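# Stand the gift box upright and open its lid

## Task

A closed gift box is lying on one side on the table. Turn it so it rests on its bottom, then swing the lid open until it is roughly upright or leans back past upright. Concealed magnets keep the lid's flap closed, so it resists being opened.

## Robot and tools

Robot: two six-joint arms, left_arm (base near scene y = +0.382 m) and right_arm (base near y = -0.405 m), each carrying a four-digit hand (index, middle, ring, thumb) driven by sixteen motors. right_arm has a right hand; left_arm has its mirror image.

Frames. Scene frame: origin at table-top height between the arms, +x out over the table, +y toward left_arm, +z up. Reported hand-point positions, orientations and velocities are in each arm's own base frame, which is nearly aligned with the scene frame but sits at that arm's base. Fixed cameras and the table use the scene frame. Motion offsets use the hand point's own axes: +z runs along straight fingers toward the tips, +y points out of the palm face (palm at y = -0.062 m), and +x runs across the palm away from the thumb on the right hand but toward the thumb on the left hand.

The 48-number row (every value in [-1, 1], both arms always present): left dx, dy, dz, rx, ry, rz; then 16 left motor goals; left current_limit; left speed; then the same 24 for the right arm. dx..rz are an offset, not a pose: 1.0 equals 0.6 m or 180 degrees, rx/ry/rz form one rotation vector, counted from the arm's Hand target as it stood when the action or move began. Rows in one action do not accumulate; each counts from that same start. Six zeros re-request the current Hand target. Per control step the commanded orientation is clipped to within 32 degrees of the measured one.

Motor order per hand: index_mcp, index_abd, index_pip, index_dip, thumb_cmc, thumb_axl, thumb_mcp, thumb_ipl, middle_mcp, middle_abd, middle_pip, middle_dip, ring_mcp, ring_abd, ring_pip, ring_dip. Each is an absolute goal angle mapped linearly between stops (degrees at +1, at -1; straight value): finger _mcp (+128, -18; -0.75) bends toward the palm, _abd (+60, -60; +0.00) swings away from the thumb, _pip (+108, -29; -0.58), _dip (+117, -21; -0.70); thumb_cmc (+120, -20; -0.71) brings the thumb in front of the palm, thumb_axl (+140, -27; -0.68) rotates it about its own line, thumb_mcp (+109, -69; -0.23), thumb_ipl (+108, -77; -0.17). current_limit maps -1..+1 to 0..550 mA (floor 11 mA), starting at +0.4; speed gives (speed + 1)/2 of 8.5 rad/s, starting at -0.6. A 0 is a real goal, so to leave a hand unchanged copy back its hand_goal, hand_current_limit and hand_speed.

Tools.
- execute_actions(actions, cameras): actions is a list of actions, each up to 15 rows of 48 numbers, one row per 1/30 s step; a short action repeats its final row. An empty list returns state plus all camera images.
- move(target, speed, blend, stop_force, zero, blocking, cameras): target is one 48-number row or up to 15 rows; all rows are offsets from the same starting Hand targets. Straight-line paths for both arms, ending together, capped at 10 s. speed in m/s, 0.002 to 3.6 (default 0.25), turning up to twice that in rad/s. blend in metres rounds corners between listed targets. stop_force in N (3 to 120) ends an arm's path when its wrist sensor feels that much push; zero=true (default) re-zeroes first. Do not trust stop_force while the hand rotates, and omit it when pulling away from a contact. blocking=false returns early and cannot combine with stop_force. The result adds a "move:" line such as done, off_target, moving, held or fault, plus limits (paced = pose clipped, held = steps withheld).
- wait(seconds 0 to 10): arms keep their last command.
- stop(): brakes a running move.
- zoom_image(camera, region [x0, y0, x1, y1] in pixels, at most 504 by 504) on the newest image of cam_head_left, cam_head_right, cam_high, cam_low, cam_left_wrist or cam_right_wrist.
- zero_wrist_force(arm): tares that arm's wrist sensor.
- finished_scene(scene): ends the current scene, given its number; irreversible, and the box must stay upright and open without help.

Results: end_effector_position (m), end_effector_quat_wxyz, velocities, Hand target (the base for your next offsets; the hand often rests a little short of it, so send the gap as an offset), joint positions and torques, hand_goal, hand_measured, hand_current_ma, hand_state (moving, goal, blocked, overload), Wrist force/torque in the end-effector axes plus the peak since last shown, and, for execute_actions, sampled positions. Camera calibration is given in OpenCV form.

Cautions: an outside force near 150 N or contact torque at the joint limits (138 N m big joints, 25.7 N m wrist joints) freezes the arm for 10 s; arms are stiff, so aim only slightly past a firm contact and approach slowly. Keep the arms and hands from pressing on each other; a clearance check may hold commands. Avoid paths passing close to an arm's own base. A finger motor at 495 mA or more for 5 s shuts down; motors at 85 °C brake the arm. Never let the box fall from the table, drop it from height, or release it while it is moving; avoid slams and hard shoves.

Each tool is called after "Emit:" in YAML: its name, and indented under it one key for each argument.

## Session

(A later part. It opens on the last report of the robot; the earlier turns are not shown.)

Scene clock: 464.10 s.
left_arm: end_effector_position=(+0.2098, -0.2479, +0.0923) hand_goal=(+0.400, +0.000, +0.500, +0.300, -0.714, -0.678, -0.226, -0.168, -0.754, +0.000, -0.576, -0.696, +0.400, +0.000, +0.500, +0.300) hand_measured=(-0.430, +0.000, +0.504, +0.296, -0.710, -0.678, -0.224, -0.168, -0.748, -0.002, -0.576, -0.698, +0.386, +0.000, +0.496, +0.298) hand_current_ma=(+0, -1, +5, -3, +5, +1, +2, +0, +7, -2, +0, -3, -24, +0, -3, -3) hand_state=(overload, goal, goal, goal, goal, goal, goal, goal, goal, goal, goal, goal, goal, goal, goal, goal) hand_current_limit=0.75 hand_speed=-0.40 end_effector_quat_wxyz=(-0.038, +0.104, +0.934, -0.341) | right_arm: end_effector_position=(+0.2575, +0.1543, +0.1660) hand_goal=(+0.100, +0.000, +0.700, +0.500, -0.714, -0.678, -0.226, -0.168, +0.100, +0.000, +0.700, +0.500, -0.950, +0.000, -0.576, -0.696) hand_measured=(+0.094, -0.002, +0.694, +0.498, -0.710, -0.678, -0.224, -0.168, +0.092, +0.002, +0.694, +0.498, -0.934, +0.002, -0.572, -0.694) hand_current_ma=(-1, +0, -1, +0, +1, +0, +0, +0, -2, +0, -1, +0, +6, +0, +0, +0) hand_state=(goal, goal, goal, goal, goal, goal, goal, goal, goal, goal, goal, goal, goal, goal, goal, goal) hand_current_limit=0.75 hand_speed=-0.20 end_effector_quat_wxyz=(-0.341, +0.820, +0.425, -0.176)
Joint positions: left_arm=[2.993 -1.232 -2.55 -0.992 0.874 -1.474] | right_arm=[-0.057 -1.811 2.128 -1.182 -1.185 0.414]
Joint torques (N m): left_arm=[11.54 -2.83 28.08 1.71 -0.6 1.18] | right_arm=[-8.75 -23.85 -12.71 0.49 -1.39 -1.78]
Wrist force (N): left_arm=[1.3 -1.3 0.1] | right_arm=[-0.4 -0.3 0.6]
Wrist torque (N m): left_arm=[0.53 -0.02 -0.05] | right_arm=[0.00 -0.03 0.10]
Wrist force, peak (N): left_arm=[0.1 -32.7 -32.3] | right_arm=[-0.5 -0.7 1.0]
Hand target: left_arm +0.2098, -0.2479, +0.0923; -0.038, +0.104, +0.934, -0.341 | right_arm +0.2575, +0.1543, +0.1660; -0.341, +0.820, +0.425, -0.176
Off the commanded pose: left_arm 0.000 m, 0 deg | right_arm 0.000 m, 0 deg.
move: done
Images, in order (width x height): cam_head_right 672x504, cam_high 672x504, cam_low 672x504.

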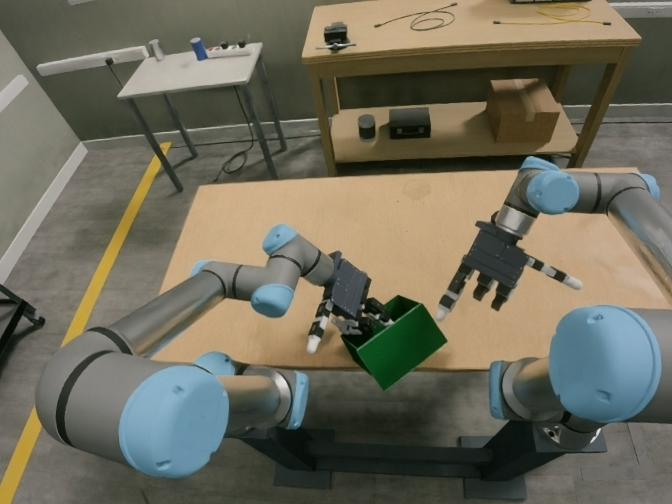

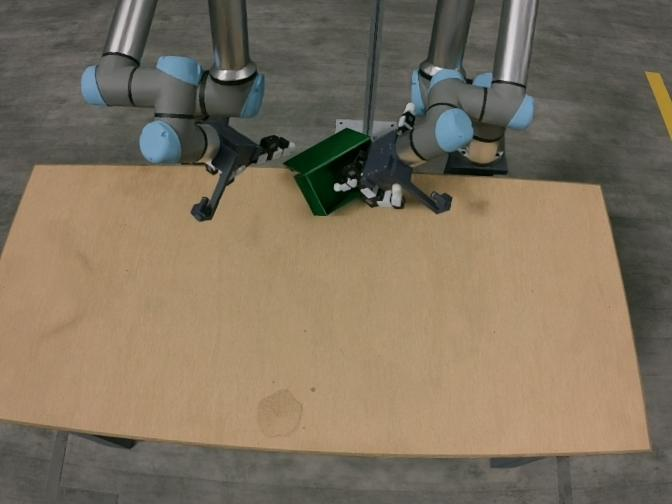

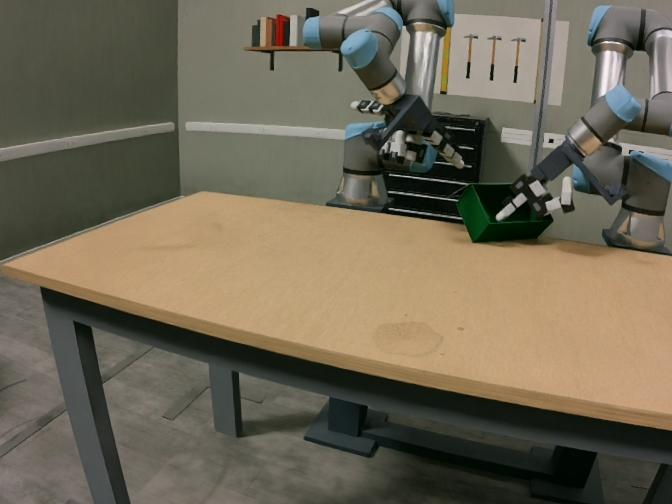

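Emit:
move:
  target: [-0.068,0.0562,-0.0472,0,0,0,0.4,0,0.5,0.3,-0.714,-0.678,-0.226,-0.168,-0.754,0,-0.576,-0.696,0.4,0,0.5,0.3,0.75,-0.4,0,0,0,0,0,0,0.1,0,0.7,0.5,-0.714,-0.678,-0.226,-0.168,0.1,0,0.7,0.5,-0.95,0,-0.576,-0.696,0.75,-0.2]
  speed: 0.06
  cameras: ["cam_high","cam_low","cam_head_right"]

Emit:
zoom_image:
  camera: "cam_low"
  region: [430, 150, 590, 290]

Emit:
zoom_image:
  camera: "cam_high"
  region: [270, 100, 430, 240]

Emit:
zoom_image:
  camera: "cam_head_right"
  region: [320, 260, 480, 400]

Scene clock: 472.03 s.
left_arm: end_effector_position=(+0.2593, -0.2140, +0.0923) hand_goal=(+0.400, +0.000, +0.500, +0.300, -0.714, -0.678, -0.226, -0.168, -0.754, +0.000, -0.576, -0.696, +0.400, +0.000, +0.500, +0.300) hand_measured=(-0.626, -0.002, +0.500, +0.296, -0.710, -0.678, -0.224, -0.168, -0.756, -0.006, -0.578, -0.698, +0.386, +0.000, +0.496, +0.298) hand_current_ma=(+0, -2, +0, -3, +5, +1, +2, +0, -1, -5, -2, -3, -24, +0, -3, -3) hand_state=(overload, goal, goal, goal, goal, goal, goal, goal, goal, goal, goal, goal, goal, goal, goal, goal) hand_current_limit=0.75 hand_speed=-0.40 end_effector_quat_wxyz=(-0.038, +0.104, +0.934, -0.341) | right_arm: end_effector_position=(+0.2575, +0.1543, +0.1660) hand_goal=(+0.100, +0.000, +0.700, +0.500, -0.714, -0.678, -0.226, -0.168, +0.100, +0.000, +0.700, +0.500, -0.950, +0.000, -0.576, -0.696) hand_measured=(+0.094, -0.002, +0.694, +0.498, -0.710, -0.678, -0.224, -0.168, +0.092, +0.002, +0.694, +0.498, -0.934, +0.002, -0.572, -0.694) hand_current_ma=(-1, +0, -1, +0, +1, +0, +0, +0, -2, +0, -1, +0, +6, +0, +0, +0) hand_state=(goal, goal, goal, goal, goal, goal, goal, goal, goal, goal, goal, goal, goal, goal, goal, goal) hand_current_limit=0.75 hand_speed=-0.20 end_effector_quat_wxyz=(-0.341, +0.820, +0.425, -0.176)
Joint positions: left_arm=[3.125 -1.304 -2.473 -1.105 0.889 -1.304] | right_arm=[-0.057 -1.811 2.128 -1.182 -1.185 0.414]
Joint torques (N m): left_arm=[14.14 1.41 26.83 1.14 1.45 1.47] | right_arm=[-7.72 -21.6 -13.48 0.11 0.85 -1.75]
Wrist force (N): left_arm=[1.2 -1.6 0.7] | right_arm=[-0.4 -0.4 0.5]
Wrist torque (N m): left_arm=[0.53 0.06 0.04] | right_arm=[-0.01 -0.03 0.10]
Wrist force, peak (N): left_arm=[1.5 -2.0 0.5] | right_arm=[-0.8 -0.3 0.7]
Hand target: left_arm +0.2594, -0.2139, +0.0923; -0.038, +0.104, +0.934, -0.341 | right_arm +0.2575, +0.1543, +0.1660; -0.341, +0.820, +0.425, -0.176
Off the commanded pose: left_arm 0.000 m, 0 deg | right_arm 0.000 m, 0 deg.
move: done
Images, in order (width x height): cam_head_right 672x504, cam_high 672x504, cam_low 672x504.

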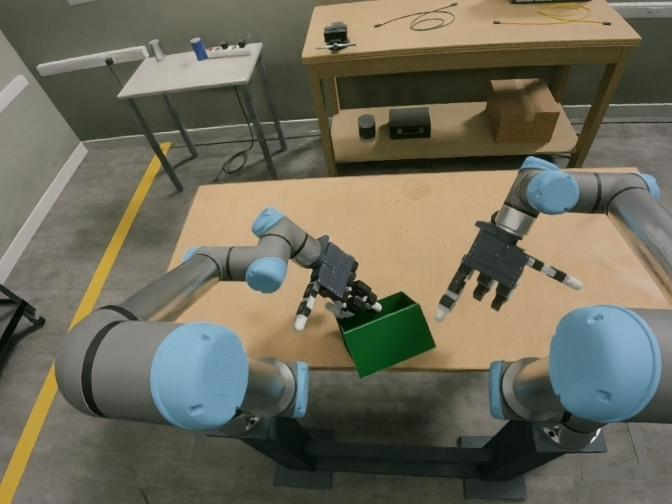

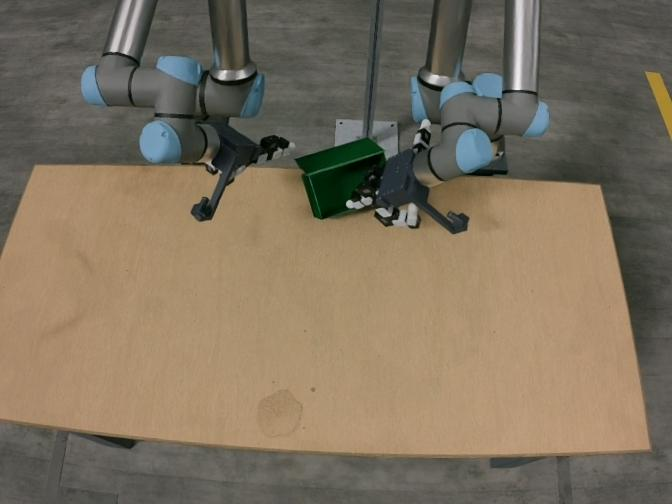

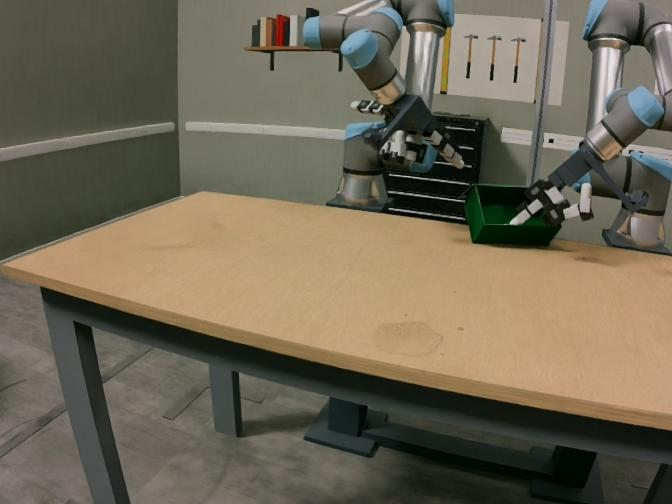

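Scaled by 3.150 from the camera's 672x504 image, which has a finer 960x720 frame.

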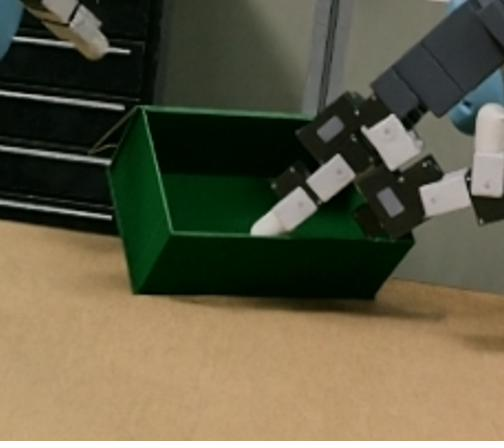

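Scaled by 3.150 from the camera's 672x504 image, which has a finer 960x720 frame.

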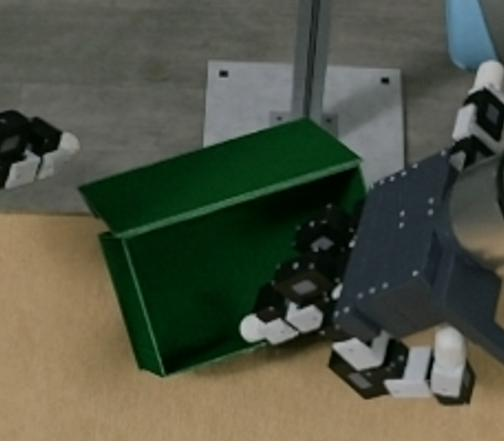

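Scaled by 3.150 from the camera's 672x504 image, which has a finer 960x720 frame.

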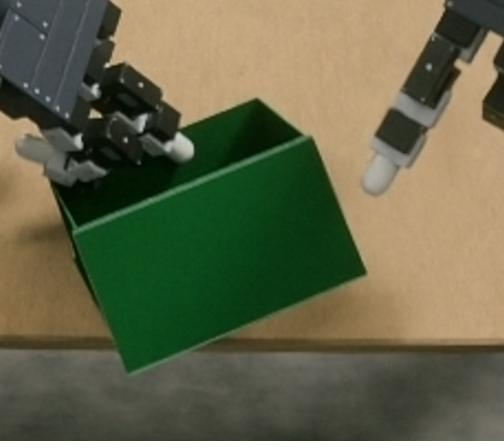

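Emit:
move:
  target:
    - [0.02,-0.18,-0.15,0,0,0,0.4,0,0.5,0.3,-0.714,-0.678,-0.226,-0.168,-0.754,0,-0.576,-0.696,0.4,0,0.5,0.3,0.75,-0.4,0,0,0,0,0,0,0.1,0,0.7,0.5,-0.714,-0.678,-0.226,-0.168,0.1,0,0.7,0.5,-0.95,0,-0.576,-0.696,0.75,-0.2]
    - [0.02,0.1,-0.38,0,0,0,0.4,0,0.5,0.3,-0.714,-0.678,-0.226,-0.168,-0.754,0,-0.576,-0.696,0.4,0,0.5,0.3,0.75,-0.4,0,0,0,0,0,0,0.1,0,0.7,0.5,-0.714,-0.678,-0.226,-0.168,0.1,0,0.7,0.5,-0.95,0,-0.576,-0.696,0.75,-0.2]
  speed: 0.1
  cameras: ["all"]

Emit:
zoom_image:
  camera: "cam_low"
  region: [430, 150, 590, 290]

Emit:
zoom_image:
  camera: "cam_high"
  region: [270, 100, 430, 240]

Emit:
zoom_image:
  camera: "cam_head_right"
  region: [320, 260, 480, 400]

Scene clock: 483.90 s.
left_arm: end_effector_position=(+0.2901, -0.0234, +0.2281) hand_goal=(+0.400, +0.000, +0.500, +0.300, -0.714, -0.678, -0.226, -0.168, -0.754, +0.000, -0.576, -0.696, +0.400, +0.000, +0.500, +0.300) hand_measured=(-0.560, -0.002, +0.500, +0.296, -0.710, -0.678, -0.224, -0.168, -0.750, -0.002, -0.576, -0.698, +0.386, +0.000, +0.496, +0.298) hand_current_ma=(+0, -2, +0, -3, +5, +1, +2, +0, +5, -2, +0, -3, -24, +0, -3, -3) hand_state=(overload, goal, goal, goal, goal, goal, goal, goal, goal, goal, goal, goal, goal, goal, goal, goal) hand_current_limit=0.75 hand_speed=-0.40 end_effector_quat_wxyz=(-0.038, +0.104, +0.934, -0.341) | right_arm: end_effector_position=(+0.2575, +0.1543, +0.1660) hand_goal=(+0.100, +0.000, +0.700, +0.500, -0.714, -0.678, -0.226, -0.168, +0.100, +0.000, +0.700, +0.500, -0.950, +0.000, -0.576, -0.696) hand_measured=(+0.094, -0.002, +0.694, +0.498, -0.710, -0.678, -0.224, -0.168, +0.092, +0.002, +0.694, +0.498, -0.934, +0.002, -0.572, -0.694) hand_current_ma=(-1, +0, -1, +0, +1, +0, +0, +0, -2, +0, -1, +0, +6, +0, +0, +0) hand_state=(goal, goal, goal, goal, goal, goal, goal, goal, goal, goal, goal, goal, goal, goal, goal, goal) hand_current_limit=0.75 hand_speed=-0.20 end_effector_quat_wxyz=(-0.341, +0.820, +0.425, -0.176)
Joint positions: left_arm=[3.708 -1.163 -2.089 -1.999 1.1 -0.649] | right_arm=[-0.057 -1.811 2.128 -1.182 -1.185 0.414]
Joint torques (N m): left_arm=[14.06 -1.1 31.05 0.28 1.81 1.39] | right_arm=[-5.88 -22.19 -14.69 -0.85 2.43 -1.59]
Wrist force (N): left_arm=[0.5 0.0 1.1] | right_arm=[-0.1 -0.5 0.5]
Wrist torque (N m): left_arm=[0.48 -0.09 -0.01] | right_arm=[-0.02 -0.06 0.12]
Wrist force, peak (N): left_arm=[1.3 -2.0 0.3] | right_arm=[-0.3 -0.2 1.1]
Hand target: left_arm +0.2902, -0.0233, +0.2281; -0.038, +0.104, +0.934, -0.341 | right_arm +0.2575, +0.1543, +0.1660; -0.341, +0.820, +0.425, -0.176
Off the commanded pose: left_arm 0.000 m, 0 deg | right_arm 0.000 m, 0 deg.
move: done
camera_calibration:
cam_left_wrist: T_world_to_cam=[[0.629594, -0.693112, 0.351009, -0.30076], [-0.362137, 0.137906, 0.921867, -0.157642], [-0.687363, -0.707515, -0.164177, 0.347623], [0, 0, 0, 1]] pos_world=[0.371212, 0.0592279, 0.307966]
cam_right_wrist: T_world_to_cam=[[-0.0917009, -0.866684, -0.490357, 0.279147], [-0.123525, -0.478728, 0.86923, -0.0910092], [-0.988095, 0.140281, -0.0631576, 0.366168], [0, 0, 0, 1]] pos_world=[0.376165, 0.146997, 0.239116]

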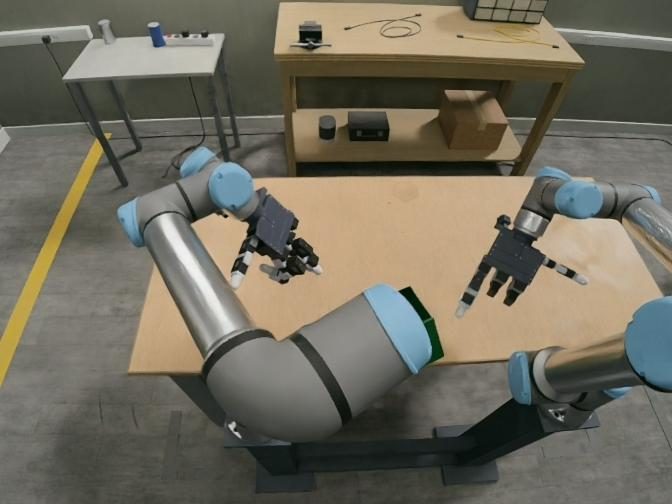

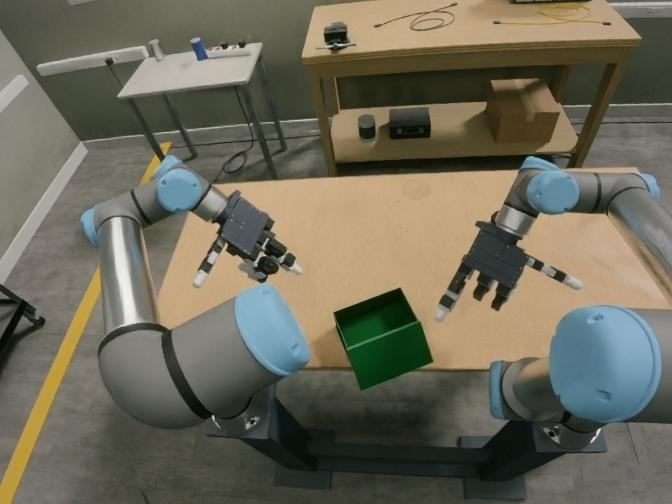

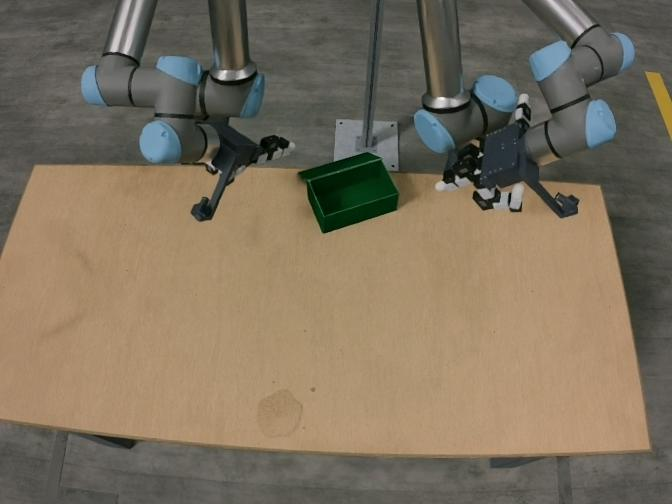

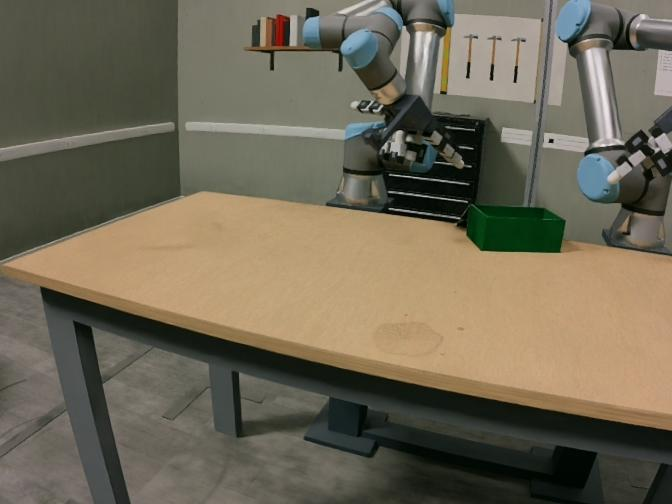

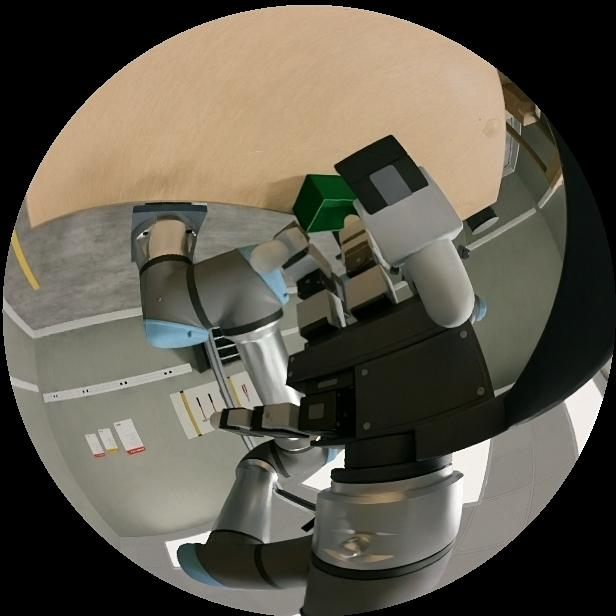

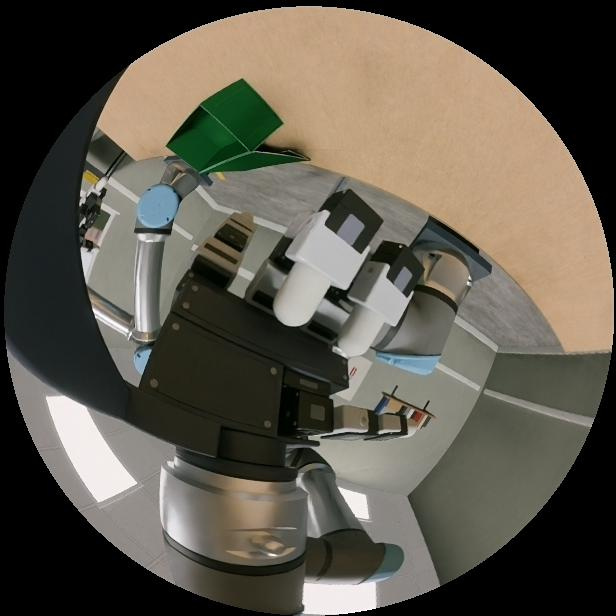

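Scaled by 3.150 from the camera's 672x504 image, which has a finer 960x720 frame.

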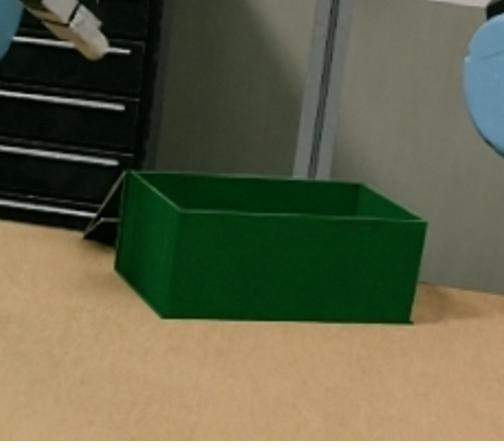

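Scaled by 3.150 from the camera's 672x504 image, which has a finer 960x720 frame.

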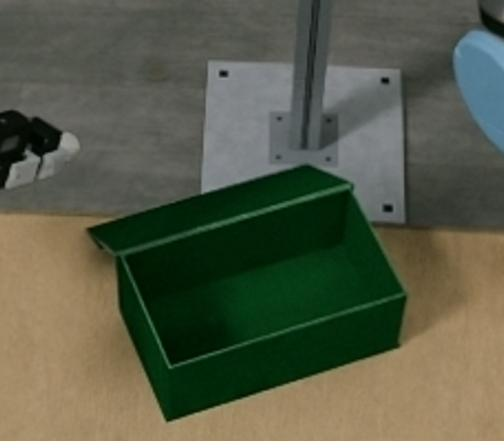

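Scaled by 3.150 from the camera's 672x504 image, which has a finer 960x720 frame.

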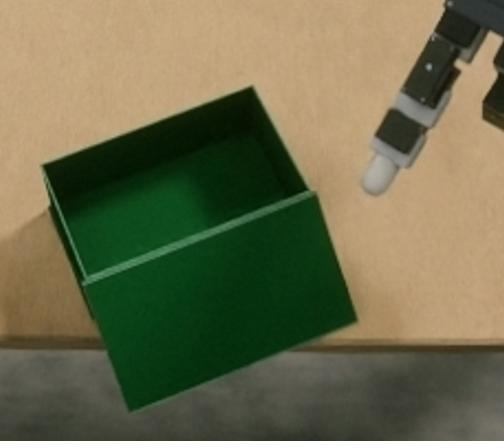

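Emit:
finished_scene:
  scene: 1

The scene is finished: the task was done.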